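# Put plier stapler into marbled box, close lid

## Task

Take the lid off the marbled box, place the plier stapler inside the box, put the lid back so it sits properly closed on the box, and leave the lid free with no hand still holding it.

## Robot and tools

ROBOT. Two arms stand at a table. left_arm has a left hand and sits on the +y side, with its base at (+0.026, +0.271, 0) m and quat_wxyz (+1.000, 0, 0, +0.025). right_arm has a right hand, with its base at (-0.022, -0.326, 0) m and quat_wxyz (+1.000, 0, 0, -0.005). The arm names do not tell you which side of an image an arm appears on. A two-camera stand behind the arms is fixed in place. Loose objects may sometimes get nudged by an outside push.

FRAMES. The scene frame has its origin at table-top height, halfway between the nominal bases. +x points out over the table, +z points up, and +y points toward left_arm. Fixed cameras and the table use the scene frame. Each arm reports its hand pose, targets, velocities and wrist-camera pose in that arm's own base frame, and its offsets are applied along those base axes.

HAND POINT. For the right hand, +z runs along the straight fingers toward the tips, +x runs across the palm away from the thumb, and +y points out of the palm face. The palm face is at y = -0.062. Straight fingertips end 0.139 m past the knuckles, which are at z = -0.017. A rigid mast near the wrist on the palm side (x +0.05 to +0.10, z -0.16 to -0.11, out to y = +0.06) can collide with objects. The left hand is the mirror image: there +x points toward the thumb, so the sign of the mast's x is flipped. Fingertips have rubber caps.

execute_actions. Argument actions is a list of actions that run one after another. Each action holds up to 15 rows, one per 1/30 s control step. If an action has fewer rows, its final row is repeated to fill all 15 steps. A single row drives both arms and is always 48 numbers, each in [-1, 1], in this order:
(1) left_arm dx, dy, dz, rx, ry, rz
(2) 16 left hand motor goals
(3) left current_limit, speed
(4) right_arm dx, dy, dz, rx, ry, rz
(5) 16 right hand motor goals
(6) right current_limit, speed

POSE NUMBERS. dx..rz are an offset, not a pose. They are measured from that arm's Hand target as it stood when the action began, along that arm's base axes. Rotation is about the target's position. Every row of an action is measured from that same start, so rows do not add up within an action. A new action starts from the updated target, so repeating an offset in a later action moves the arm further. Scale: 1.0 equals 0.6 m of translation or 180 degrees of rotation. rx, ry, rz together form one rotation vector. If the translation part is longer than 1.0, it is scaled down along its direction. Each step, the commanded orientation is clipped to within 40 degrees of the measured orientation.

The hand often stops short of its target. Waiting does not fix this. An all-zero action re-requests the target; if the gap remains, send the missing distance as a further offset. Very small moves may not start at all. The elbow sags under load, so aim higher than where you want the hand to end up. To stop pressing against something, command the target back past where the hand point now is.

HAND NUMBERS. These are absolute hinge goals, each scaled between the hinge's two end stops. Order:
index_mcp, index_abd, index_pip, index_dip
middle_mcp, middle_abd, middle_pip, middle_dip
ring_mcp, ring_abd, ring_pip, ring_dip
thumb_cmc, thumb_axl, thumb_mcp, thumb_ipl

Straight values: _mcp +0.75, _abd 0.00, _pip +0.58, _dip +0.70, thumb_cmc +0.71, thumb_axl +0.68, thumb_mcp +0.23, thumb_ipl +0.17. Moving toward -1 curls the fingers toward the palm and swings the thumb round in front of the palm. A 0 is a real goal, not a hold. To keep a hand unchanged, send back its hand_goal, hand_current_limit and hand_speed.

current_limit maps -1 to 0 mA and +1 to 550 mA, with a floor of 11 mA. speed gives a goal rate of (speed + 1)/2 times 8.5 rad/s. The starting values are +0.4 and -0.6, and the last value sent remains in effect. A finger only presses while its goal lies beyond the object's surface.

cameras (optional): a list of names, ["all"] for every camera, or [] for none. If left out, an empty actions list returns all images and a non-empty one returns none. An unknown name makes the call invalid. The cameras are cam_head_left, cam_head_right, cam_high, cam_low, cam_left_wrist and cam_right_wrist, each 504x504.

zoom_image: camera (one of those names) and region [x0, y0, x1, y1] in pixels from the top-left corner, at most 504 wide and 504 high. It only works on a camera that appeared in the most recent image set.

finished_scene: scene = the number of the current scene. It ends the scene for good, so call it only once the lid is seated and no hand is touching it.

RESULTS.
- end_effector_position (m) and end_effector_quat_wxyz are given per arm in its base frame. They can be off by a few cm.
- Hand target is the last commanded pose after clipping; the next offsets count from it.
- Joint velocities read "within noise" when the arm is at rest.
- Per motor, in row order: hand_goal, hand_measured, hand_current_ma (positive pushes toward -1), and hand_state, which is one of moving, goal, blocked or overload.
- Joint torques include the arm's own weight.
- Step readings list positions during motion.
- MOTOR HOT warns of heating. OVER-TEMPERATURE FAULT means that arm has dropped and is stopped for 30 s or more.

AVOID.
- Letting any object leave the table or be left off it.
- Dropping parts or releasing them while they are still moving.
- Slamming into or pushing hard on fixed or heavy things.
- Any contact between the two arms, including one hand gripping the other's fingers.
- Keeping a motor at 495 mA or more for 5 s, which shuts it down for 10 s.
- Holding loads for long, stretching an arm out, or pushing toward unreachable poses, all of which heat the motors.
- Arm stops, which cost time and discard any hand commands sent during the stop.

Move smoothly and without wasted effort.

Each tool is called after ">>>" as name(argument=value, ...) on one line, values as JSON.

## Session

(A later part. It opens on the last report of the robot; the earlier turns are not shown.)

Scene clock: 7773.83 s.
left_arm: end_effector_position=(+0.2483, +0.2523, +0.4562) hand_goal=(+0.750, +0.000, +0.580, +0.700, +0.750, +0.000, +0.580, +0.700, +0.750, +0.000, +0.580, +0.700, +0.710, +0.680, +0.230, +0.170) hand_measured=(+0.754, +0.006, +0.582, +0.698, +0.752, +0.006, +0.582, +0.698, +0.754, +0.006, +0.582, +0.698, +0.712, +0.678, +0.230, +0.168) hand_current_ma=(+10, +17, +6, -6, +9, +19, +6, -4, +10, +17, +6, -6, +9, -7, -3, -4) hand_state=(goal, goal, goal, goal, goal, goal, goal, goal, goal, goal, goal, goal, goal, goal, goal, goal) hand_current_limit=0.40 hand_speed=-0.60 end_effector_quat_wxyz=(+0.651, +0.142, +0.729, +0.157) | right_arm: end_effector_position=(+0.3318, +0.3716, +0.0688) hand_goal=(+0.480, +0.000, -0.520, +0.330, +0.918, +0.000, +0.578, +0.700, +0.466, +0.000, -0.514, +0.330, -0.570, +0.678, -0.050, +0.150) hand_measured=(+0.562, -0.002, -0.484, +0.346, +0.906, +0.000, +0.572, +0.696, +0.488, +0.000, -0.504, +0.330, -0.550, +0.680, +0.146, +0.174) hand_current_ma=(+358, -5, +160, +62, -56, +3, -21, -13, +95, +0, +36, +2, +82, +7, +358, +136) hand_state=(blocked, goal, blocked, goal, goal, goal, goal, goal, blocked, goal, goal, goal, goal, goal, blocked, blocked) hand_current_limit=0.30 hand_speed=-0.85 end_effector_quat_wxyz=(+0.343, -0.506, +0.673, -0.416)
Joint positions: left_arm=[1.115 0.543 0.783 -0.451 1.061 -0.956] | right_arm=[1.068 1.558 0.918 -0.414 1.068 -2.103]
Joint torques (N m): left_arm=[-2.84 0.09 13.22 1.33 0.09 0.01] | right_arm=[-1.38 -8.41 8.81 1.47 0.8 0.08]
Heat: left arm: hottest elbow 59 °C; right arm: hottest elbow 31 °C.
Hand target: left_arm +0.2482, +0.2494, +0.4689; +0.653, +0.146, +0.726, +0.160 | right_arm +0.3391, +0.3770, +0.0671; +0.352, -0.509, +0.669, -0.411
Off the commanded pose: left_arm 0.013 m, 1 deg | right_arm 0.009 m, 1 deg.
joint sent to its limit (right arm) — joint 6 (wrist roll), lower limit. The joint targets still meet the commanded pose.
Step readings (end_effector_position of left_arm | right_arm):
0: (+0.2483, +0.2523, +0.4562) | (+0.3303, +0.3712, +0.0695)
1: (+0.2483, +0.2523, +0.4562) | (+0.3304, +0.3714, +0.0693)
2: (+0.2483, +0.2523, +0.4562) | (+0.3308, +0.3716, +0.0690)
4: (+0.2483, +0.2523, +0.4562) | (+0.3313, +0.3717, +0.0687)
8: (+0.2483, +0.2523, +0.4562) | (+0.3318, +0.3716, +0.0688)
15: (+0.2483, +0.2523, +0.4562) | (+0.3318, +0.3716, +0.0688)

>>> execute_actions(actions=[], cameras=["cam_high","cam_low"])

>>> zoom_image(camera="cam_high", region=[250, 180, 274, 204])

>>> zoom_image(camera="cam_high", region=[174, 170, 198, 194])

>>> zoom_image(camera="cam_low", region=[304, 238, 344, 278])

Scene clock: 7783.90 s.
left_arm: end_effector_position=(+0.2483, +0.2523, +0.4562) hand_goal=(+0.750, +0.000, +0.580, +0.700, +0.750, +0.000, +0.580, +0.700, +0.750, +0.000, +0.580, +0.700, +0.710, +0.680, +0.230, +0.170) hand_measured=(+0.754, +0.006, +0.582, +0.698, +0.752, +0.006, +0.582, +0.698, +0.754, +0.006, +0.582, +0.698, +0.712, +0.678, +0.230, +0.168) hand_current_ma=(+10, +17, +6, -6, +9, +19, +6, -4, +10, +17, +6, -6, +9, -7, -3, -4) hand_state=(goal, goal, goal, goal, goal, goal, goal, goal, goal, goal, goal, goal, goal, goal, goal, goal) hand_current_limit=0.40 hand_speed=-0.60 end_effector_quat_wxyz=(+0.651, +0.142, +0.729, +0.157) | right_arm: end_effector_position=(+0.3318, +0.3716, +0.0688) hand_goal=(+0.480, +0.000, -0.520, +0.330, +0.918, +0.000, +0.578, +0.700, +0.466, +0.000, -0.514, +0.330, -0.570, +0.678, -0.050, +0.150) hand_measured=(+0.562, -0.002, -0.484, +0.346, +0.906, +0.000, +0.572, +0.696, +0.488, +0.000, -0.504, +0.330, -0.550, +0.680, +0.146, +0.174) hand_current_ma=(+358, -5, +160, +62, -56, +3, -21, -13, +95, +0, +36, +2, +82, +7, +358, +136) hand_state=(blocked, goal, blocked, goal, goal, goal, goal, goal, blocked, goal, goal, goal, goal, goal, blocked, blocked) hand_current_limit=0.30 hand_speed=-0.85 end_effector_quat_wxyz=(+0.343, -0.506, +0.673, -0.416)
Joint positions: left_arm=[1.115 0.543 0.783 -0.451 1.061 -0.956] | right_arm=[1.068 1.558 0.918 -0.414 1.068 -2.103]
Joint velocities: within noise
Joint torques (N m): left_arm=[-2.73 0.09 13.23 1.17 0.12 0.02] | right_arm=[-1.08 -8.59 8.87 1.51 0.8 0.07]
Heat: left arm: hottest elbow 59 °C; right arm: hottest elbow 32 °C.
Hand target: left_arm +0.2482, +0.2494, +0.4689; +0.653, +0.146, +0.726, +0.160 | right_arm +0.3391, +0.3770, +0.0671; +0.352, -0.509, +0.669, -0.411
Off the commanded pose: left_arm 0.013 m, 1 deg | right_arm 0.009 m, 1 deg.
Images, in order (width x height): cam_high 504x504, cam_low 504x504.

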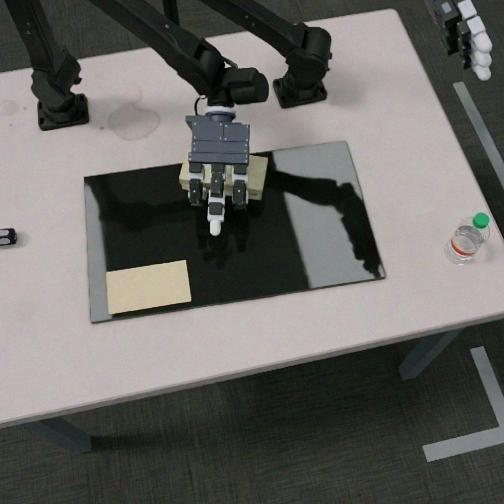

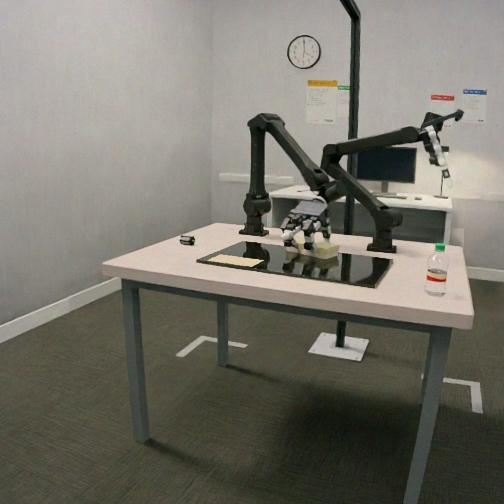

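Scaled by 21.000.

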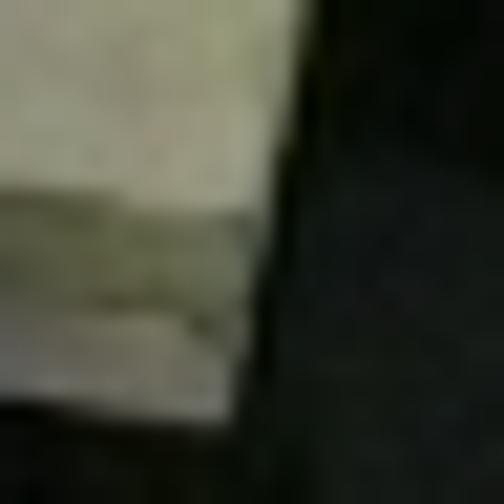

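Scaled by 21.000.

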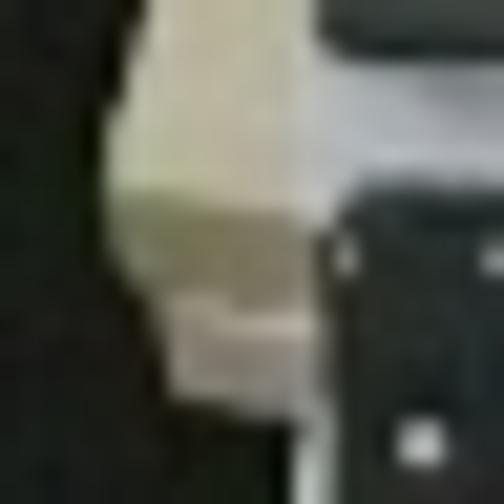

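Scaled by 12.600.

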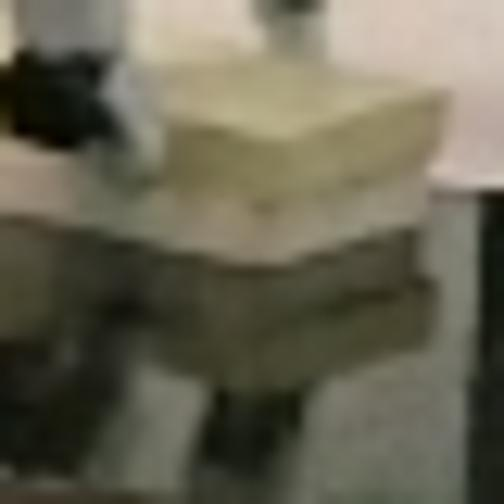

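>>> execute_actions(actions=[[[0,0,0,0,0,0,0.75,0,0.58,0.7,0.75,0,0.58,0.7,0.75,0,0.58,0.7,0.71,0.68,0.23,0.17,0.4,-0.6,0.0060,0.0050,0.0010,0,0,0,0.48,0,-0.52,0.33,0.917,0,0.577,0.7,0.465,0,-0.515,0.33,-0.571,0.678,-0.05,0.15,0.3,-0.85]]])

>>> execute_actions(actions=[], cameras=["cam_high","cam_low"])

>>> zoom_image(camera="cam_high", region=[250, 180, 274, 204])

>>> zoom_image(camera="cam_high", region=[174, 170, 198, 194])

Scene clock: 7799.57 s.
left_arm: end_effector_position=(+0.2483, +0.2523, +0.4562) hand_goal=(+0.750, +0.000, +0.580, +0.700, +0.750, +0.000, +0.580, +0.700, +0.750, +0.000, +0.580, +0.700, +0.710, +0.680, +0.230, +0.170) hand_measured=(+0.754, +0.006, +0.582, +0.698, +0.752, +0.006, +0.582, +0.698, +0.754, +0.006, +0.582, +0.698, +0.712, +0.678, +0.230, +0.168) hand_current_ma=(+10, +17, +6, -6, +9, +19, +6, -4, +10, +17, +6, -6, +9, -7, -3, -4) hand_state=(goal, goal, goal, goal, goal, goal, goal, goal, goal, goal, goal, goal, goal, goal, goal, goal) hand_current_limit=0.40 hand_speed=-0.60 end_effector_quat_wxyz=(+0.651, +0.142, +0.729, +0.157) | right_arm: end_effector_position=(+0.3328, +0.3708, +0.0674) hand_goal=(+0.480, +0.000, -0.520, +0.330, +0.918, +0.000, +0.578, +0.700, +0.466, +0.000, -0.514, +0.330, -0.570, +0.678, -0.050, +0.150) hand_measured=(+0.556, -0.002, -0.484, +0.336, +0.906, +0.000, +0.572, +0.696, +0.482, +0.000, -0.508, +0.330, -0.552, +0.680, +0.156, +0.174) hand_current_ma=(+358, -5, +154, +20, -56, +3, -21, -13, +68, +0, +19, +0, +81, +7, +357, +137) hand_state=(blocked, goal, blocked, goal, goal, goal, goal, goal, goal, goal, goal, goal, goal, goal, blocked, blocked) hand_current_limit=0.30 hand_speed=-0.85 end_effector_quat_wxyz=(+0.341, -0.506, +0.674, -0.417)
Joint positions: left_arm=[1.115 0.543 0.783 -0.451 1.061 -0.956] | right_arm=[1.066 1.561 0.918 -0.412 1.068 -2.103]
Joint torques (N m): left_arm=[-3.37 -0.15 13.37 1.47 0.1 0.05] | right_arm=[-0.91 -8.29 10 1.35 0.74 0.03]
Heat: left arm: hottest elbow 59 °C; right arm: hottest elbow 32 °C.
Hand target: left_arm +0.2482, +0.2494, +0.4689; +0.653, +0.146, +0.726, +0.160 | right_arm +0.3428, +0.3800, +0.0677; +0.352, -0.509, +0.669, -0.411
Off the commanded pose: left_arm 0.013 m, 1 deg | right_arm 0.014 m, 2 deg.
joint sent to its limit (right arm) — joint 6 (wrist roll), lower limit. The joint targets still meet the commanded pose.
Step readings (end_effector_position of left_arm | right_arm):
0: (+0.2483, +0.2523, +0.4562) | (+0.3318, +0.3716, +0.0688)
1: (+0.2483, +0.2523, +0.4562) | (+0.3320, +0.3714, +0.0684)
2: (+0.2483, +0.2523, +0.4562) | (+0.3321, +0.3712, +0.0681)
4: (+0.2483, +0.2523, +0.4562) | (+0.3324, +0.3709, +0.0675)
8: (+0.2483, +0.2523, +0.4562) | (+0.3328, +0.3708, +0.0674)
15: (+0.2483, +0.2523, +0.4562) | (+0.3328, +0.3708, +0.0674)

Scene clock: 7799.57 s.
left_arm: end_effector_position=(+0.2483, +0.2523, +0.4562) hand_goal=(+0.750, +0.000, +0.580, +0.700, +0.750, +0.000, +0.580, +0.700, +0.750, +0.000, +0.580, +0.700, +0.710, +0.680, +0.230, +0.170) hand_measured=(+0.754, +0.006, +0.582, +0.698, +0.752, +0.006, +0.582, +0.698, +0.754, +0.006, +0.582, +0.698, +0.712, +0.678, +0.230, +0.168) hand_current_ma=(+10, +17, +6, -6, +9, +19, +6, -4, +10, +17, +6, -6, +9, -7, -3, -4) hand_state=(goal, goal, goal, goal, goal, goal, goal, goal, goal, goal, goal, goal, goal, goal, goal, goal) hand_current_limit=0.40 hand_speed=-0.60 end_effector_quat_wxyz=(+0.651, +0.142, +0.729, +0.157) | right_arm: end_effector_position=(+0.3328, +0.3708, +0.0674) hand_goal=(+0.480, +0.000, -0.520, +0.330, +0.918, +0.000, +0.578, +0.700, +0.466, +0.000, -0.514, +0.330, -0.570, +0.678, -0.050, +0.150) hand_measured=(+0.556, -0.002, -0.484, +0.336, +0.906, +0.000, +0.572, +0.696, +0.482, +0.000, -0.508, +0.330, -0.552, +0.680, +0.156, +0.174) hand_current_ma=(+358, -5, +154, +20, -56, +3, -21, -13, +68, +0, +19, +0, +81, +7, +357, +137) hand_state=(blocked, goal, blocked, goal, goal, goal, goal, goal, goal, goal, goal, goal, goal, goal, blocked, blocked) hand_current_limit=0.30 hand_speed=-0.85 end_effector_quat_wxyz=(+0.341, -0.506, +0.674, -0.417)
Joint positions: left_arm=[1.115 0.543 0.783 -0.451 1.061 -0.956] | right_arm=[1.066 1.561 0.918 -0.412 1.068 -2.103]
Joint velocities: within noise
Joint torques (N m): left_arm=[-3.37 -0.15 13.37 1.47 0.1 0.05] | right_arm=[-0.91 -8.29 10 1.35 0.74 0.03]
Heat: left arm: hottest elbow 59 °C; right arm: hottest elbow 32 °C.
Hand target: left_arm +0.2482, +0.2494, +0.4689; +0.653, +0.146, +0.726, +0.160 | right_arm +0.3428, +0.3800, +0.0677; +0.352, -0.509, +0.669, -0.411
Off the commanded pose: left_arm 0.013 m, 1 deg | right_arm 0.014 m, 2 deg.
Images, in order (width x height): cam_high 504x504, cam_low 504x504.

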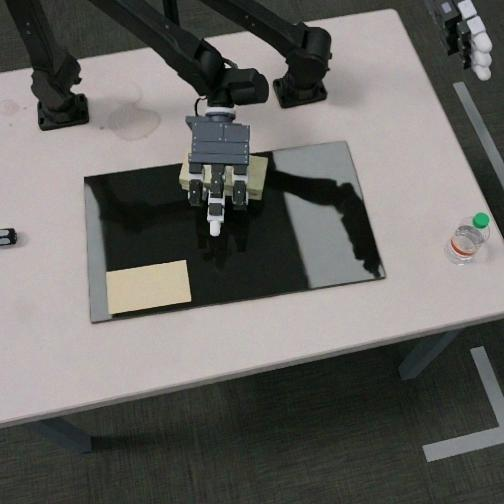

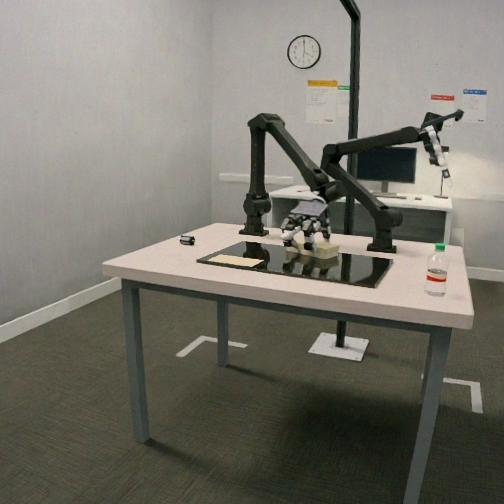

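Scaled by 21.000.

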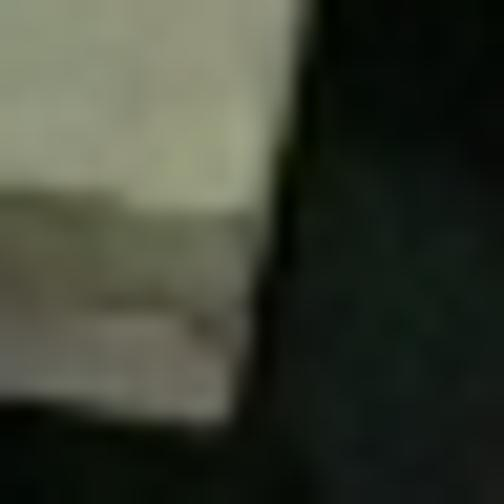

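Scaled by 21.000.

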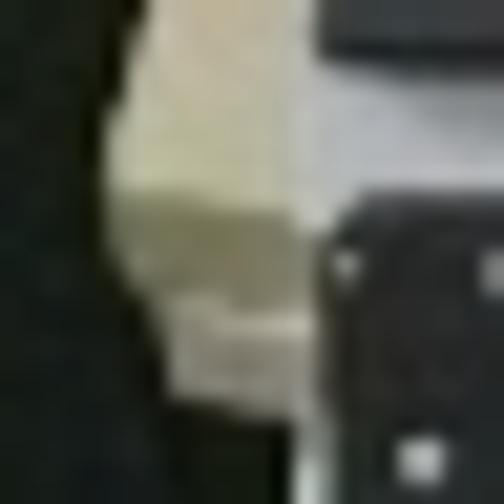

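>>> execute_actions(actions=[[[0,0,0,0,0,0,0.75,0,0.58,0.7,0.75,0,0.58,0.7,0.75,0,0.58,0.7,0.71,0.68,0.23,0.17,0.4,-0.6,0.0040,0.0055,0.0075,0,0,0,0.48,0,-0.52,0.33,0.917,0,0.577,0.7,0.465,0,-0.515,0.33,-0.571,0.678,-0.05,0.15,0.3,-0.85]]])

>>> execute_actions(actions=[], cameras=["cam_high","cam_low"])

>>> zoom_image(camera="cam_high", region=[250, 180, 274, 204])

>>> zoom_image(camera="cam_high", region=[174, 170, 198, 194])

Scene clock: 7820.00 s.
left_arm: end_effector_position=(+0.2483, +0.2523, +0.4562) hand_goal=(+0.750, +0.000, +0.580, +0.700, +0.750, +0.000, +0.580, +0.700, +0.750, +0.000, +0.580, +0.700, +0.710, +0.680, +0.230, +0.170) hand_measured=(+0.754, +0.006, +0.582, +0.698, +0.752, +0.006, +0.582, +0.698, +0.754, +0.006, +0.582, +0.698, +0.712, +0.678, +0.230, +0.168) hand_current_ma=(+10, +17, +6, -6, +9, +19, +6, -4, +10, +17, +6, -6, +9, -7, -3, -4) hand_state=(goal, goal, goal, goal, goal, goal, goal, goal, goal, goal, goal, goal, goal, goal, goal, goal) hand_current_limit=0.40 hand_speed=-0.60 end_effector_quat_wxyz=(+0.651, +0.142, +0.729, +0.157) | right_arm: end_effector_position=(+0.3346, +0.3725, +0.0677) hand_goal=(+0.480, +0.000, -0.520, +0.330, +0.918, +0.000, +0.578, +0.700, +0.466, +0.000, -0.514, +0.330, -0.570, +0.678, -0.050, +0.150) hand_measured=(+0.554, -0.002, -0.484, +0.336, +0.906, +0.000, +0.572, +0.696, +0.480, +0.000, -0.508, +0.330, -0.552, +0.680, +0.158, +0.174) hand_current_ma=(+358, -5, +154, +20, -56, +3, -21, -13, +58, +0, +19, +0, +79, +7, +358, +137) hand_state=(blocked, goal, blocked, goal, goal, goal, goal, goal, goal, goal, goal, goal, goal, goal, blocked, blocked) hand_current_limit=0.30 hand_speed=-0.85 end_effector_quat_wxyz=(+0.342, -0.505, +0.674, -0.417)
Joint positions: left_arm=[1.115 0.543 0.783 -0.451 1.061 -0.956] | right_arm=[1.064 1.566 0.924 -0.412 1.068 -2.103]
Joint torques (N m): left_arm=[-2.73 0.21 13.19 1.24 0.1 0.01] | right_arm=[-1.26 -8.47 10.89 0.66 0.74 0.06]
Heat: left arm: hottest elbow 58 °C; right arm: hottest elbow 32 °C.
Hand target: left_arm +0.2482, +0.2494, +0.4689; +0.653, +0.146, +0.726, +0.160 | right_arm +0.3451, +0.3832, +0.0720; +0.352, -0.509, +0.669, -0.411
Off the commanded pose: left_arm 0.013 m, 1 deg | right_arm 0.016 m, 2 deg.
joint sent to its limit (right arm) — joint 6 (wrist roll), lower limit. The joint targets still meet the commanded pose.
Step readings (end_effector_position of left_arm | right_arm):
0: (+0.2483, +0.2523, +0.4562) | (+0.3328, +0.3708, +0.0674)
1: (+0.2483, +0.2523, +0.4562) | (+0.3331, +0.3712, +0.0677)
2: (+0.2483, +0.2523, +0.4562) | (+0.3334, +0.3715, +0.0680)
4: (+0.2483, +0.2523, +0.4562) | (+0.3341, +0.3723, +0.0678)
8: (+0.2483, +0.2523, +0.4562) | (+0.3346, +0.3725, +0.0677)
15: (+0.2483, +0.2523, +0.4562) | (+0.3346, +0.3725, +0.0677)

Scene clock: 7820.00 s.
left_arm: end_effector_position=(+0.2483, +0.2523, +0.4562) hand_goal=(+0.750, +0.000, +0.580, +0.700, +0.750, +0.000, +0.580, +0.700, +0.750, +0.000, +0.580, +0.700, +0.710, +0.680, +0.230, +0.170) hand_measured=(+0.754, +0.006, +0.582, +0.698, +0.752, +0.006, +0.582, +0.698, +0.754, +0.006, +0.582, +0.698, +0.712, +0.678, +0.230, +0.168) hand_current_ma=(+10, +17, +6, -6, +9, +19, +6, -4, +10, +17, +6, -6, +9, -7, -3, -4) hand_state=(goal, goal, goal, goal, goal, goal, goal, goal, goal, goal, goal, goal, goal, goal, goal, goal) hand_current_limit=0.40 hand_speed=-0.60 end_effector_quat_wxyz=(+0.651, +0.142, +0.729, +0.157) | right_arm: end_effector_position=(+0.3346, +0.3725, +0.0677) hand_goal=(+0.480, +0.000, -0.520, +0.330, +0.918, +0.000, +0.578, +0.700, +0.466, +0.000, -0.514, +0.330, -0.570, +0.678, -0.050, +0.150) hand_measured=(+0.554, -0.002, -0.484, +0.336, +0.906, +0.000, +0.572, +0.696, +0.480, +0.000, -0.508, +0.330, -0.552, +0.680, +0.158, +0.174) hand_current_ma=(+358, -5, +154, +20, -56, +3, -21, -13, +58, +0, +19, +0, +79, +7, +358, +137) hand_state=(blocked, goal, blocked, goal, goal, goal, goal, goal, goal, goal, goal, goal, goal, goal, blocked, blocked) hand_current_limit=0.30 hand_speed=-0.85 end_effector_quat_wxyz=(+0.342, -0.505, +0.674, -0.417)
Joint positions: left_arm=[1.115 0.543 0.783 -0.451 1.061 -0.956] | right_arm=[1.064 1.566 0.924 -0.412 1.068 -2.103]
Joint velocities: within noise
Joint torques (N m): left_arm=[-2.73 0.21 13.19 1.24 0.1 0.01] | right_arm=[-1.26 -8.47 10.89 0.66 0.74 0.06]
Heat: left arm: hottest elbow 58 °C; right arm: hottest elbow 32 °C.
Hand target: left_arm +0.2482, +0.2494, +0.4689; +0.653, +0.146, +0.726, +0.160 | right_arm +0.3451, +0.3832, +0.0720; +0.352, -0.509, +0.669, -0.411
Off the commanded pose: left_arm 0.013 m, 1 deg | right_arm 0.016 m, 2 deg.
Images, in order (width x height): cam_high 504x504, cam_low 504x504.

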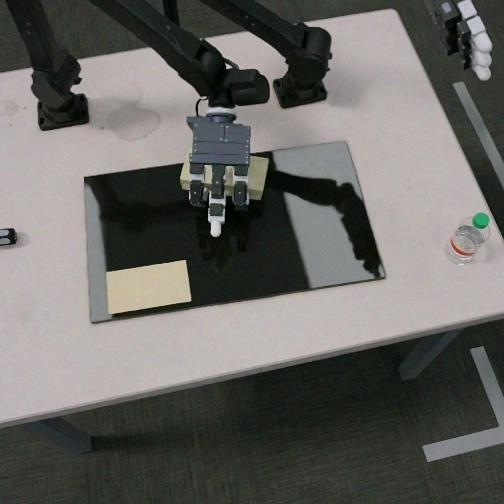

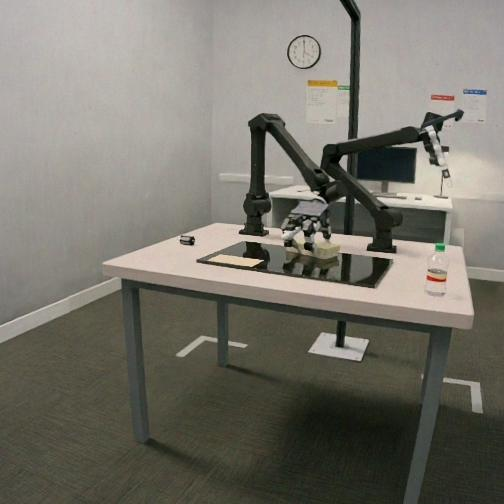

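Scaled by 21.000.

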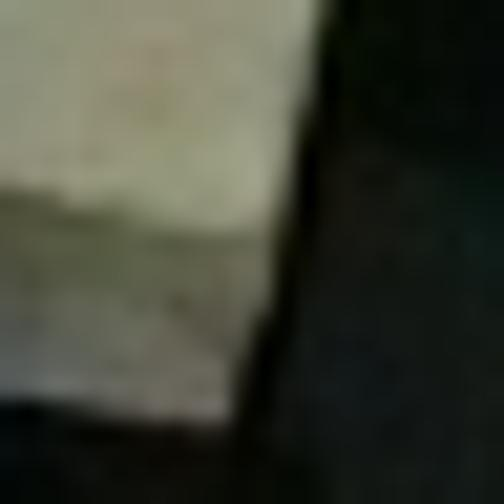

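Scaled by 21.000.

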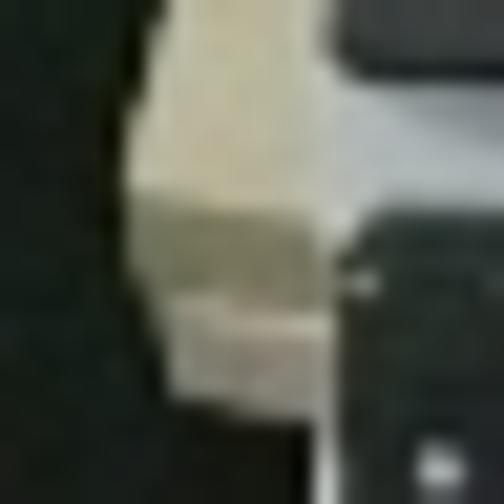

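>>> zoom_image(camera="cam_low", region=[314, 238, 344, 268])

>>> zoom_image(camera="cam_high", region=[236, 176, 276, 216])

>>> zoom_image(camera="cam_low", region=[274, 228, 344, 268])

Scaled by 16.800.

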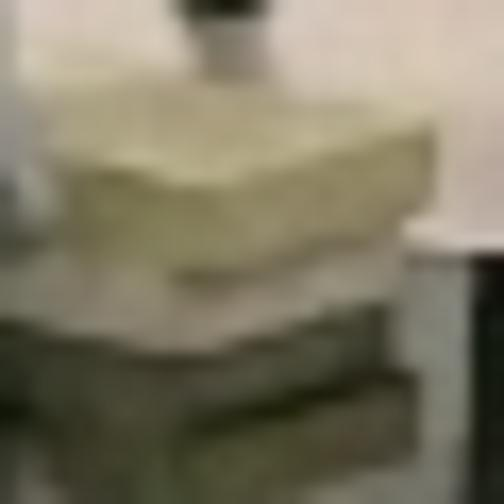

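Scaled by 12.600.

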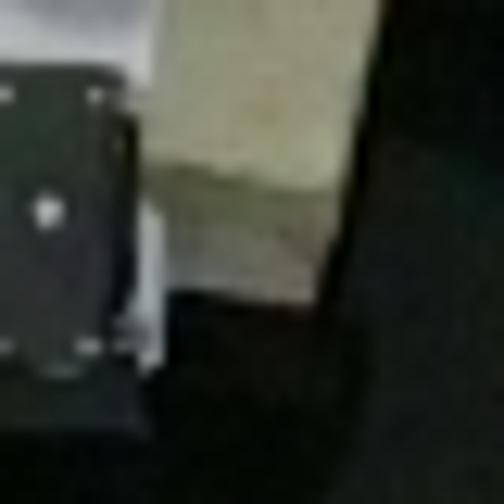

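Scaled by 7.200.

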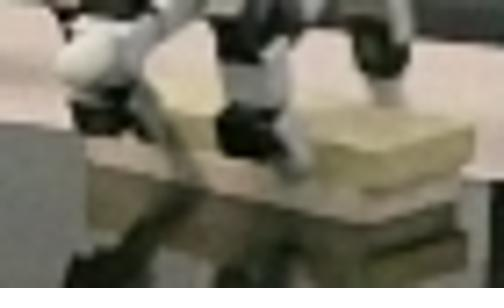

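>>> execute_actions(actions=[[[0,0,0,0,0,0,0.75,0,0.58,0.7,0.75,0,0.58,0.7,0.75,0,0.58,0.7,0.71,0.68,0.23,0.17,0.4,-0.6,0.0020,0.0025,-0.0020,0,0,0,0.48,0,-0.52,0.33,0.917,0,0.577,0.7,0.440,0,-0.515,0.33,-0.571,0.678,-0.05,0.15,0.3,-0.85]]])

>>> execute_actions(actions=[], cameras=["cam_high","cam_low"])

>>> zoom_image(camera="cam_high", region=[236, 176, 276, 216])

>>> zoom_image(camera="cam_high", region=[174, 160, 204, 190])

>>> zoom_image(camera="cam_low", region=[314, 238, 344, 268])

Scene clock: 7858.20 s.
left_arm: end_effector_position=(+0.2483, +0.2523, +0.4562) hand_goal=(+0.750, +0.000, +0.580, +0.700, +0.750, +0.000, +0.580, +0.700, +0.750, +0.000, +0.580, +0.700, +0.710, +0.680, +0.230, +0.170) hand_measured=(+0.754, +0.006, +0.582, +0.698, +0.752, +0.006, +0.582, +0.698, +0.754, +0.006, +0.582, +0.698, +0.712, +0.678, +0.230, +0.168) hand_current_ma=(+10, +17, +6, -6, +9, +19, +6, -4, +10, +17, +6, -6, +9, -7, -3, -4) hand_state=(goal, goal, goal, goal, goal, goal, goal, goal, goal, goal, goal, goal, goal, goal, goal, goal) hand_current_limit=0.40 hand_speed=-0.60 end_effector_quat_wxyz=(+0.651, +0.142, +0.729, +0.157) | right_arm: end_effector_position=(+0.3362, +0.3733, +0.0672) hand_goal=(+0.480, +0.000, -0.520, +0.330, +0.918, +0.000, +0.578, +0.700, +0.440, +0.000, -0.514, +0.330, -0.570, +0.678, -0.050, +0.150) hand_measured=(+0.544, -0.002, -0.488, +0.334, +0.906, +0.000, +0.572, +0.696, +0.464, +0.000, -0.508, +0.330, -0.552, +0.680, +0.170, +0.174) hand_current_ma=(+306, -5, +137, +16, -56, +3, -21, -13, +112, +0, +20, +0, +79, +7, +358, +138) hand_state=(blocked, goal, blocked, goal, goal, goal, goal, goal, blocked, goal, goal, goal, goal, goal, blocked, blocked) hand_current_limit=0.30 hand_speed=-0.85 end_effector_quat_wxyz=(+0.341, -0.504, +0.675, -0.418)
Joint positions: left_arm=[1.115 0.543 0.783 -0.451 1.061 -0.956] | right_arm=[1.062 1.571 0.929 -0.412 1.069 -2.103]
Joint torques (N m): left_arm=[-2.67 -0.38 13.23 1.18 0.1 0.03] | right_arm=[-0.97 -8.29 10.88 0.77 0.69 0.09]
Heat: left arm: hottest elbow 58 °C; right arm: hottest elbow 33 °C.
Hand target: left_arm +0.2482, +0.2494, +0.4689; +0.653, +0.146, +0.726, +0.160 | right_arm +0.3463, +0.3848, +0.0710; +0.352, -0.509, +0.669, -0.411
Off the commanded pose: left_arm 0.013 m, 1 deg | right_arm 0.016 m, 2 deg.
joint sent to its limit (right arm) — joint 6 (wrist roll), lower limit. The joint targets still meet the commanded pose.
Step readings (end_effector_position of left_arm | right_arm):
0: (+0.2483, +0.2523, +0.4562) | (+0.3346, +0.3725, +0.0677)
1: (+0.2483, +0.2523, +0.4562) | (+0.3347, +0.3726, +0.0677)
2: (+0.2483, +0.2523, +0.4562) | (+0.3350, +0.3728, +0.0676)
4: (+0.2483, +0.2523, +0.4562) | (+0.3357, +0.3732, +0.0675)
8: (+0.2483, +0.2523, +0.4562) | (+0.3362, +0.3733, +0.0672)
15: (+0.2483, +0.2523, +0.4562) | (+0.3362, +0.3733, +0.0672)

Scene clock: 7858.20 s.
left_arm: end_effector_position=(+0.2483, +0.2523, +0.4562) hand_goal=(+0.750, +0.000, +0.580, +0.700, +0.750, +0.000, +0.580, +0.700, +0.750, +0.000, +0.580, +0.700, +0.710, +0.680, +0.230, +0.170) hand_measured=(+0.754, +0.006, +0.582, +0.698, +0.752, +0.006, +0.582, +0.698, +0.754, +0.006, +0.582, +0.698, +0.712, +0.678, +0.230, +0.168) hand_current_ma=(+10, +17, +6, -6, +9, +19, +6, -4, +10, +17, +6, -6, +9, -7, -3, -4) hand_state=(goal, goal, goal, goal, goal, goal, goal, goal, goal, goal, goal, goal, goal, goal, goal, goal) hand_current_limit=0.40 hand_speed=-0.60 end_effector_quat_wxyz=(+0.651, +0.142, +0.729, +0.157) | right_arm: end_effector_position=(+0.3362, +0.3733, +0.0672) hand_goal=(+0.480, +0.000, -0.520, +0.330, +0.918, +0.000, +0.578, +0.700, +0.440, +0.000, -0.514, +0.330, -0.570, +0.678, -0.050, +0.150) hand_measured=(+0.544, -0.002, -0.488, +0.334, +0.906, +0.000, +0.572, +0.696, +0.464, +0.000, -0.508, +0.330, -0.552, +0.680, +0.170, +0.174) hand_current_ma=(+306, -5, +137, +16, -56, +3, -21, -13, +112, +0, +20, +0, +79, +7, +358, +138) hand_state=(blocked, goal, blocked, goal, goal, goal, goal, goal, blocked, goal, goal, goal, goal, goal, blocked, blocked) hand_current_limit=0.30 hand_speed=-0.85 end_effector_quat_wxyz=(+0.341, -0.504, +0.675, -0.418)
Joint positions: left_arm=[1.115 0.543 0.783 -0.451 1.061 -0.956] | right_arm=[1.062 1.571 0.929 -0.412 1.069 -2.103]
Joint velocities: within noise
Joint torques (N m): left_arm=[-2.67 -0.38 13.23 1.18 0.1 0.03] | right_arm=[-0.97 -8.29 10.88 0.77 0.69 0.09]
Heat: left arm: hottest elbow 58 °C; right arm: hottest elbow 33 °C.
Hand target: left_arm +0.2482, +0.2494, +0.4689; +0.653, +0.146, +0.726, +0.160 | right_arm +0.3463, +0.3848, +0.0710; +0.352, -0.509, +0.669, -0.411
Off the commanded pose: left_arm 0.013 m, 1 deg | right_arm 0.016 m, 2 deg.
Images, in order (width x height): cam_high 504x504, cam_low 504x504.

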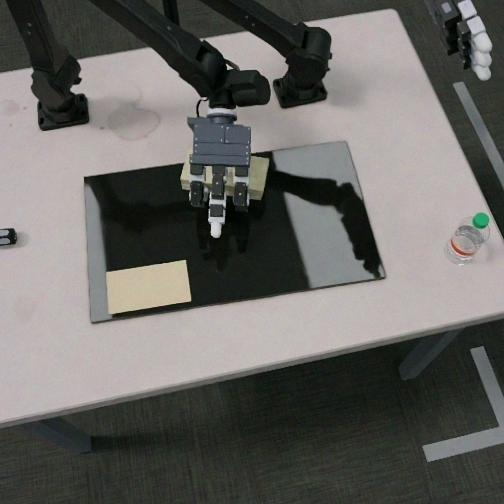

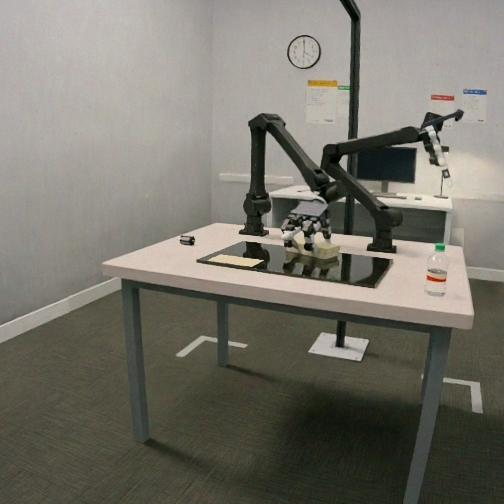

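Scaled by 12.600.

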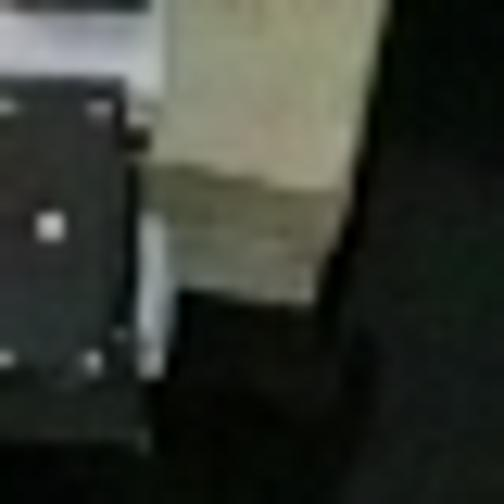

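Scaled by 16.800.

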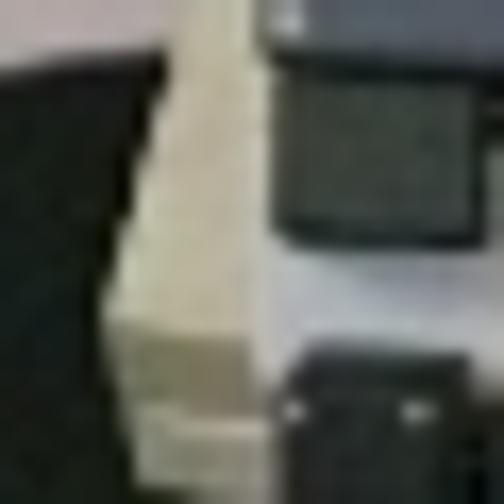

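Scaled by 16.800.

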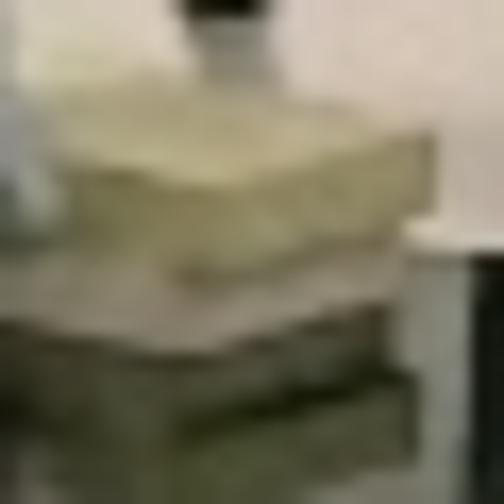

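>>> execute_actions(actions=[[[0,0,0,0,0,0,0.75,0,0.58,0.7,0.75,0,0.58,0.7,0.75,0,0.58,0.7,0.71,0.68,0.23,0.17,0.4,-0.6,0.0066,-0.0075,-0.0015,0,0,0,0.48,0,-0.52,0.33,0.917,0,0.577,0.7,0.440,0,-0.515,0.33,-0.571,0.678,-0.05,0.15,0.3,-0.85]]])

>>> execute_actions(actions=[], cameras=["cam_high","cam_low"])

>>> zoom_image(camera="cam_high", region=[236, 176, 276, 216])

>>> zoom_image(camera="cam_high", region=[174, 160, 204, 190])

>>> zoom_image(camera="cam_low", region=[314, 238, 344, 268])

Scene clock: 7881.17 s.
left_arm: end_effector_position=(+0.2483, +0.2523, +0.4562) hand_goal=(+0.750, +0.000, +0.580, +0.700, +0.750, +0.000, +0.580, +0.700, +0.750, +0.000, +0.580, +0.700, +0.710, +0.680, +0.230, +0.170) hand_measured=(+0.754, +0.006, +0.582, +0.698, +0.752, +0.006, +0.582, +0.698, +0.754, +0.006, +0.582, +0.698, +0.712, +0.678, +0.230, +0.168) hand_current_ma=(+10, +17, +6, -6, +9, +19, +6, -4, +10, +17, +6, -6, +9, -7, -3, -4) hand_state=(goal, goal, goal, goal, goal, goal, goal, goal, goal, goal, goal, goal, goal, goal, goal, goal) hand_current_limit=0.40 hand_speed=-0.60 end_effector_quat_wxyz=(+0.651, +0.142, +0.729, +0.157) | right_arm: end_effector_position=(+0.3382, +0.3721, +0.0671) hand_goal=(+0.480, +0.000, -0.520, +0.330, +0.918, +0.000, +0.578, +0.700, +0.440, +0.000, -0.514, +0.330, -0.570, +0.678, -0.050, +0.150) hand_measured=(+0.534, -0.002, -0.488, +0.334, +0.906, +0.000, +0.572, +0.696, +0.456, +0.000, -0.510, +0.330, -0.552, +0.680, +0.178, +0.174) hand_current_ma=(+258, -5, +134, +16, -56, +3, -21, -13, +74, +0, +17, -1, +77, +7, +358, +140) hand_state=(blocked, goal, blocked, goal, goal, goal, goal, goal, goal, goal, goal, goal, goal, goal, blocked, blocked) hand_current_limit=0.30 hand_speed=-0.85 end_effector_quat_wxyz=(+0.340, -0.503, +0.677, -0.417)
Joint positions: left_arm=[1.115 0.543 0.783 -0.451 1.061 -0.956] | right_arm=[1.056 1.571 0.93 -0.412 1.064 -2.103]
Joint torques (N m): left_arm=[-3.02 -0.21 13.22 1.31 0.11 0.01] | right_arm=[-1.67 -8.23 10.61 0.88 0.78 0.06]
Heat: left arm: hottest elbow 58 °C; right arm: hottest elbow 34 °C.
Hand target: left_arm +0.2482, +0.2494, +0.4689; +0.653, +0.146, +0.726, +0.160 | right_arm +0.3504, +0.3803, +0.0702; +0.352, -0.509, +0.669, -0.411
Off the commanded pose: left_arm 0.013 m, 1 deg | right_arm 0.015 m, 2 deg.
joint sent to its limit (right arm) — joint 6 (wrist roll), lower limit. The joint targets still meet the commanded pose.
Step readings (end_effector_position of left_arm | right_arm):
0: (+0.2483, +0.2523, +0.4562) | (+0.3362, +0.3733, +0.0672)
1: (+0.2483, +0.2523, +0.4562) | (+0.3366, +0.3729, +0.0672)
2: (+0.2483, +0.2523, +0.4562) | (+0.3371, +0.3725, +0.0672)
4: (+0.2483, +0.2523, +0.4562) | (+0.3377, +0.3721, +0.0669)
8: (+0.2483, +0.2523, +0.4562) | (+0.3382, +0.3721, +0.0671)
15: (+0.2483, +0.2523, +0.4562) | (+0.3382, +0.3721, +0.0671)

Scene clock: 7881.17 s.
left_arm: end_effector_position=(+0.2483, +0.2523, +0.4562) hand_goal=(+0.750, +0.000, +0.580, +0.700, +0.750, +0.000, +0.580, +0.700, +0.750, +0.000, +0.580, +0.700, +0.710, +0.680, +0.230, +0.170) hand_measured=(+0.754, +0.006, +0.582, +0.698, +0.752, +0.006, +0.582, +0.698, +0.754, +0.006, +0.582, +0.698, +0.712, +0.678, +0.230, +0.168) hand_current_ma=(+10, +17, +6, -6, +9, +19, +6, -4, +10, +17, +6, -6, +9, -7, -3, -4) hand_state=(goal, goal, goal, goal, goal, goal, goal, goal, goal, goal, goal, goal, goal, goal, goal, goal) hand_current_limit=0.40 hand_speed=-0.60 end_effector_quat_wxyz=(+0.651, +0.142, +0.729, +0.157) | right_arm: end_effector_position=(+0.3382, +0.3721, +0.0671) hand_goal=(+0.480, +0.000, -0.520, +0.330, +0.918, +0.000, +0.578, +0.700, +0.440, +0.000, -0.514, +0.330, -0.570, +0.678, -0.050, +0.150) hand_measured=(+0.534, -0.002, -0.488, +0.334, +0.906, +0.000, +0.572, +0.696, +0.456, +0.000, -0.510, +0.330, -0.552, +0.680, +0.178, +0.174) hand_current_ma=(+258, -5, +134, +16, -56, +3, -21, -13, +74, +0, +17, -1, +77, +7, +358, +140) hand_state=(blocked, goal, blocked, goal, goal, goal, goal, goal, goal, goal, goal, goal, goal, goal, blocked, blocked) hand_current_limit=0.30 hand_speed=-0.85 end_effector_quat_wxyz=(+0.340, -0.503, +0.677, -0.417)
Joint positions: left_arm=[1.115 0.543 0.783 -0.451 1.061 -0.956] | right_arm=[1.056 1.571 0.93 -0.412 1.064 -2.103]
Joint velocities: within noise
Joint torques (N m): left_arm=[-3.02 -0.21 13.22 1.31 0.11 0.01] | right_arm=[-1.67 -8.23 10.61 0.88 0.78 0.06]
Heat: left arm: hottest elbow 58 °C; right arm: hottest elbow 34 °C.
Hand target: left_arm +0.2482, +0.2494, +0.4689; +0.653, +0.146, +0.726, +0.160 | right_arm +0.3504, +0.3803, +0.0702; +0.352, -0.509, +0.669, -0.411
Off the commanded pose: left_arm 0.013 m, 1 deg | right_arm 0.015 m, 2 deg.
Images, in order (width x height): cam_high 504x504, cam_low 504x504.

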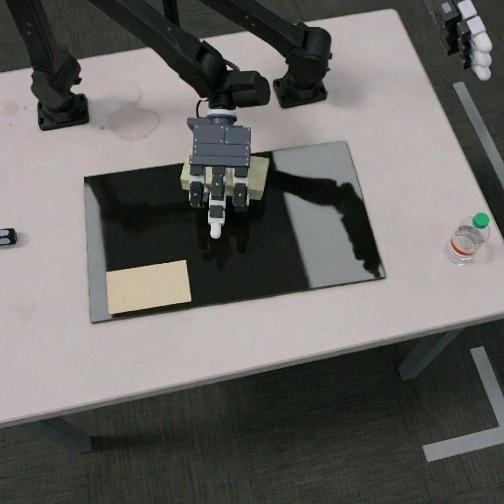

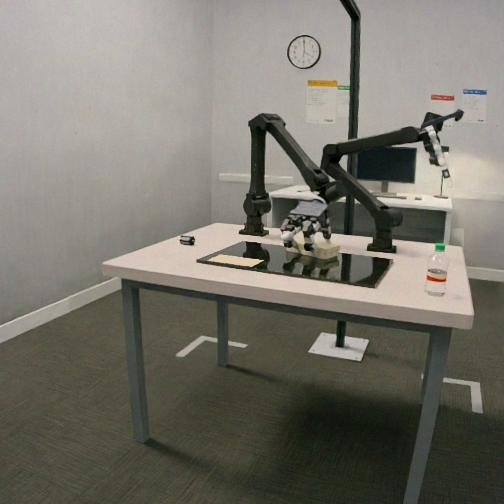

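Scaled by 12.600.

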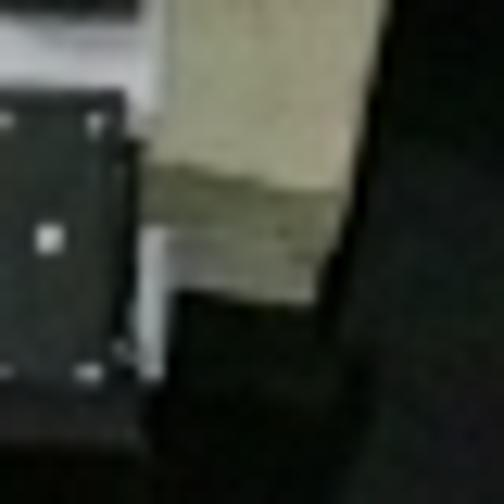

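Scaled by 16.800.

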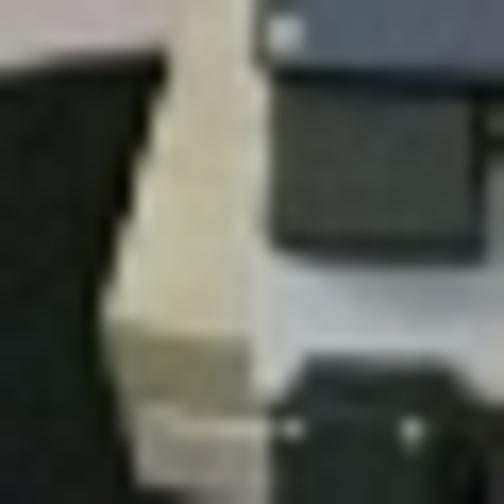

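Scaled by 16.800.

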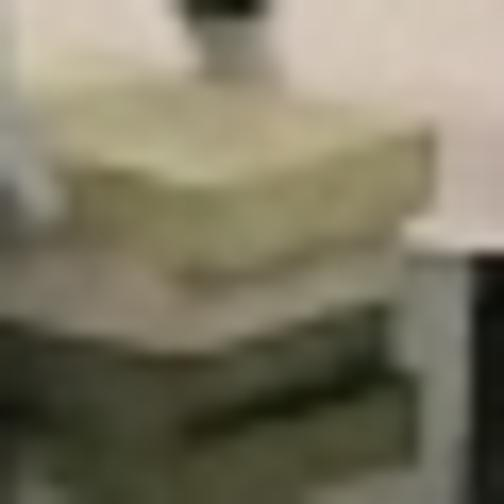

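>>> execute_actions(actions=[[[0,0,0,0,0,0,0.75,0,0.58,0.7,0.75,0,0.58,0.7,0.75,0,0.58,0.7,0.71,0.68,0.23,0.17,0.4,-0.6,0.0010,-0.0020,-0.0060,0,0,0,0.48,0,-0.52,0.33,0.917,0,0.577,0.7,0.440,0,-0.515,0.33,-0.571,0.678,-0.05,0.15,0.3,-0.85]]])

>>> execute_actions(actions=[], cameras=["cam_high","cam_low","cam_right_wrist"])

>>> zoom_image(camera="cam_high", region=[236, 176, 276, 216])

>>> zoom_image(camera="cam_high", region=[174, 160, 204, 190])

>>> zoom_image(camera="cam_low", region=[314, 238, 344, 268])

Scene clock: 7900.03 s.
left_arm: end_effector_position=(+0.2483, +0.2523, +0.4562) hand_goal=(+0.750, +0.000, +0.580, +0.700, +0.750, +0.000, +0.580, +0.700, +0.750, +0.000, +0.580, +0.700, +0.710, +0.680, +0.230, +0.170) hand_measured=(+0.754, +0.006, +0.582, +0.698, +0.752, +0.006, +0.582, +0.698, +0.754, +0.006, +0.582, +0.698, +0.712, +0.678, +0.230, +0.168) hand_current_ma=(+10, +17, +6, -6, +9, +19, +6, -4, +10, +17, +6, -6, +9, -7, -3, -4) hand_state=(goal, goal, goal, goal, goal, goal, goal, goal, goal, goal, goal, goal, goal, goal, goal, goal) hand_current_limit=0.40 hand_speed=-0.60 end_effector_quat_wxyz=(+0.651, +0.142, +0.729, +0.157) | right_arm: end_effector_position=(+0.3385, +0.3716, +0.0659) hand_goal=(+0.480, +0.000, -0.520, +0.330, +0.918, +0.000, +0.578, +0.700, +0.440, +0.000, -0.514, +0.330, -0.570, +0.678, -0.050, +0.150) hand_measured=(+0.534, -0.002, -0.498, +0.332, +0.906, +0.000, +0.572, +0.696, +0.454, +0.000, -0.510, +0.330, -0.552, +0.680, +0.184, +0.174) hand_current_ma=(+258, -5, +96, +5, -56, +3, -21, -13, +58, +0, +15, -1, +72, +7, +357, +140) hand_state=(blocked, goal, blocked, goal, goal, goal, goal, goal, goal, goal, goal, goal, goal, goal, blocked, blocked) hand_current_limit=0.30 hand_speed=-0.85 end_effector_quat_wxyz=(+0.339, -0.503, +0.677, -0.417)
Joint positions: left_arm=[1.115 0.543 0.783 -0.451 1.061 -0.956] | right_arm=[1.055 1.574 0.93 -0.412 1.064 -2.103]
Joint torques (N m): left_arm=[-2.49 -0.67 13.3 1.29 0.04 0.05] | right_arm=[-1.49 -8.35 10 1.18 0.78 0.07]
Heat: left arm: hottest elbow 58 °C; right arm: hottest elbow 34 °C.
Hand target: left_arm +0.2482, +0.2494, +0.4689; +0.653, +0.146, +0.726, +0.160 | right_arm +0.3510, +0.3791, +0.0665; +0.352, -0.509, +0.669, -0.411
Off the commanded pose: left_arm 0.013 m, 1 deg | right_arm 0.015 m, 2 deg.
joint sent to its limit (right arm) — joint 6 (wrist roll), lower limit. The joint targets still meet the commanded pose.
Step readings (end_effector_position of left_arm | right_arm):
0: (+0.2483, +0.2523, +0.4562) | (+0.3382, +0.3721, +0.0671)
1: (+0.2483, +0.2523, +0.4562) | (+0.3381, +0.3721, +0.0669)
2: (+0.2483, +0.2523, +0.4562) | (+0.3381, +0.3721, +0.0666)
4: (+0.2483, +0.2523, +0.4562) | (+0.3384, +0.3718, +0.0662)
8: (+0.2483, +0.2523, +0.4562) | (+0.3385, +0.3716, +0.0659)
15: (+0.2483, +0.2523, +0.4562) | (+0.3385, +0.3716, +0.0659)

Scene clock: 7900.03 s.
left_arm: end_effector_position=(+0.2483, +0.2523, +0.4562) hand_goal=(+0.750, +0.000, +0.580, +0.700, +0.750, +0.000, +0.580, +0.700, +0.750, +0.000, +0.580, +0.700, +0.710, +0.680, +0.230, +0.170) hand_measured=(+0.754, +0.006, +0.582, +0.698, +0.752, +0.006, +0.582, +0.698, +0.754, +0.006, +0.582, +0.698, +0.712, +0.678, +0.230, +0.168) hand_current_ma=(+10, +17, +6, -6, +9, +19, +6, -4, +10, +17, +6, -6, +9, -7, -3, -4) hand_state=(goal, goal, goal, goal, goal, goal, goal, goal, goal, goal, goal, goal, goal, goal, goal, goal) hand_current_limit=0.40 hand_speed=-0.60 end_effector_quat_wxyz=(+0.651, +0.142, +0.729, +0.157) | right_arm: end_effector_position=(+0.3385, +0.3716, +0.0659) hand_goal=(+0.480, +0.000, -0.520, +0.330, +0.918, +0.000, +0.578, +0.700, +0.440, +0.000, -0.514, +0.330, -0.570, +0.678, -0.050, +0.150) hand_measured=(+0.534, -0.002, -0.498, +0.332, +0.906, +0.000, +0.572, +0.696, +0.454, +0.000, -0.510, +0.330, -0.552, +0.680, +0.184, +0.174) hand_current_ma=(+258, -5, +96, +5, -56, +3, -21, -13, +58, +0, +15, -1, +72, +7, +357, +140) hand_state=(blocked, goal, blocked, goal, goal, goal, goal, goal, goal, goal, goal, goal, goal, goal, blocked, blocked) hand_current_limit=0.30 hand_speed=-0.85 end_effector_quat_wxyz=(+0.339, -0.503, +0.677, -0.417)
Joint positions: left_arm=[1.115 0.543 0.783 -0.451 1.061 -0.956] | right_arm=[1.055 1.574 0.93 -0.412 1.064 -2.103]
Joint velocities: within noise
Joint torques (N m): left_arm=[-2.49 -0.67 13.3 1.29 0.04 0.05] | right_arm=[-1.49 -8.35 10 1.18 0.78 0.07]
Heat: left arm: hottest elbow 58 °C; right arm: hottest elbow 34 °C.
Hand target: left_arm +0.2482, +0.2494, +0.4689; +0.653, +0.146, +0.726, +0.160 | right_arm +0.3510, +0.3791, +0.0665; +0.352, -0.509, +0.669, -0.411
Off the commanded pose: left_arm 0.013 m, 1 deg | right_arm 0.015 m, 2 deg.
camera_calibration:
cam_right_wrist: T_world_to_cam=[[-0.0228268, 0.847329, -0.530577, -0.238683], [-0.324542, 0.495693, 0.805581, -0.177707], [0.945596, 0.190584, 0.263679, -0.284547], [0, 0, 0, 1]] pos_world=[0.205944, 0.344561, 0.0915463]
Images, in order (width x height): cam_high 504x504, cam_low 504x504, cam_right_wrist 504x504.

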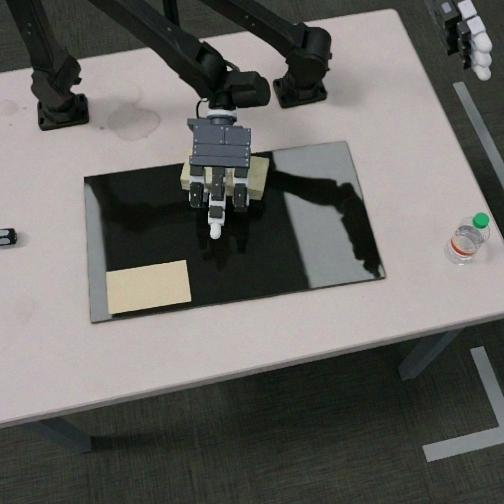

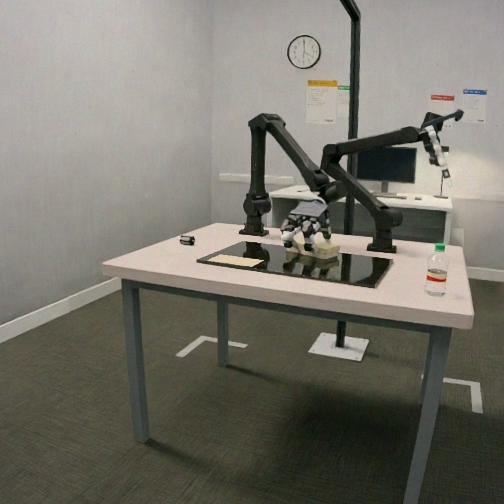

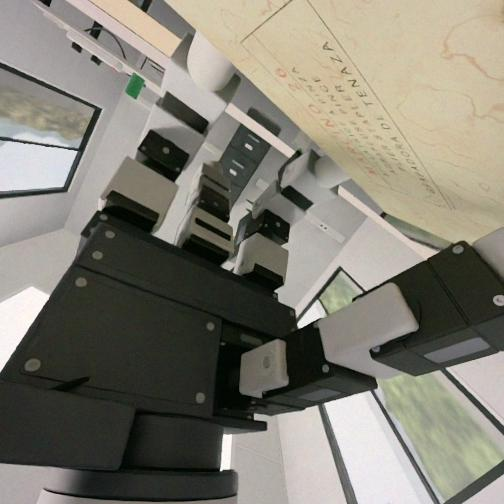

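Scaled by 12.600.

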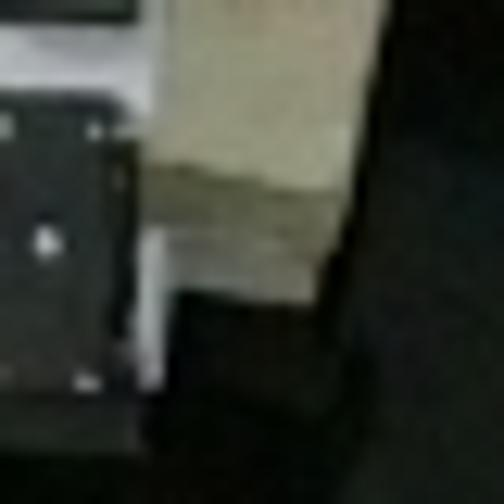

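Scaled by 16.800.

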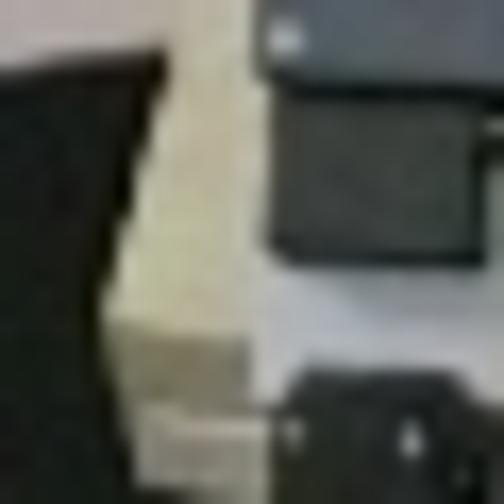

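Scaled by 16.800.

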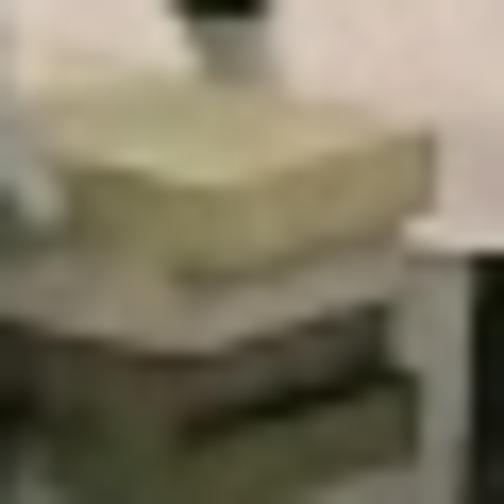

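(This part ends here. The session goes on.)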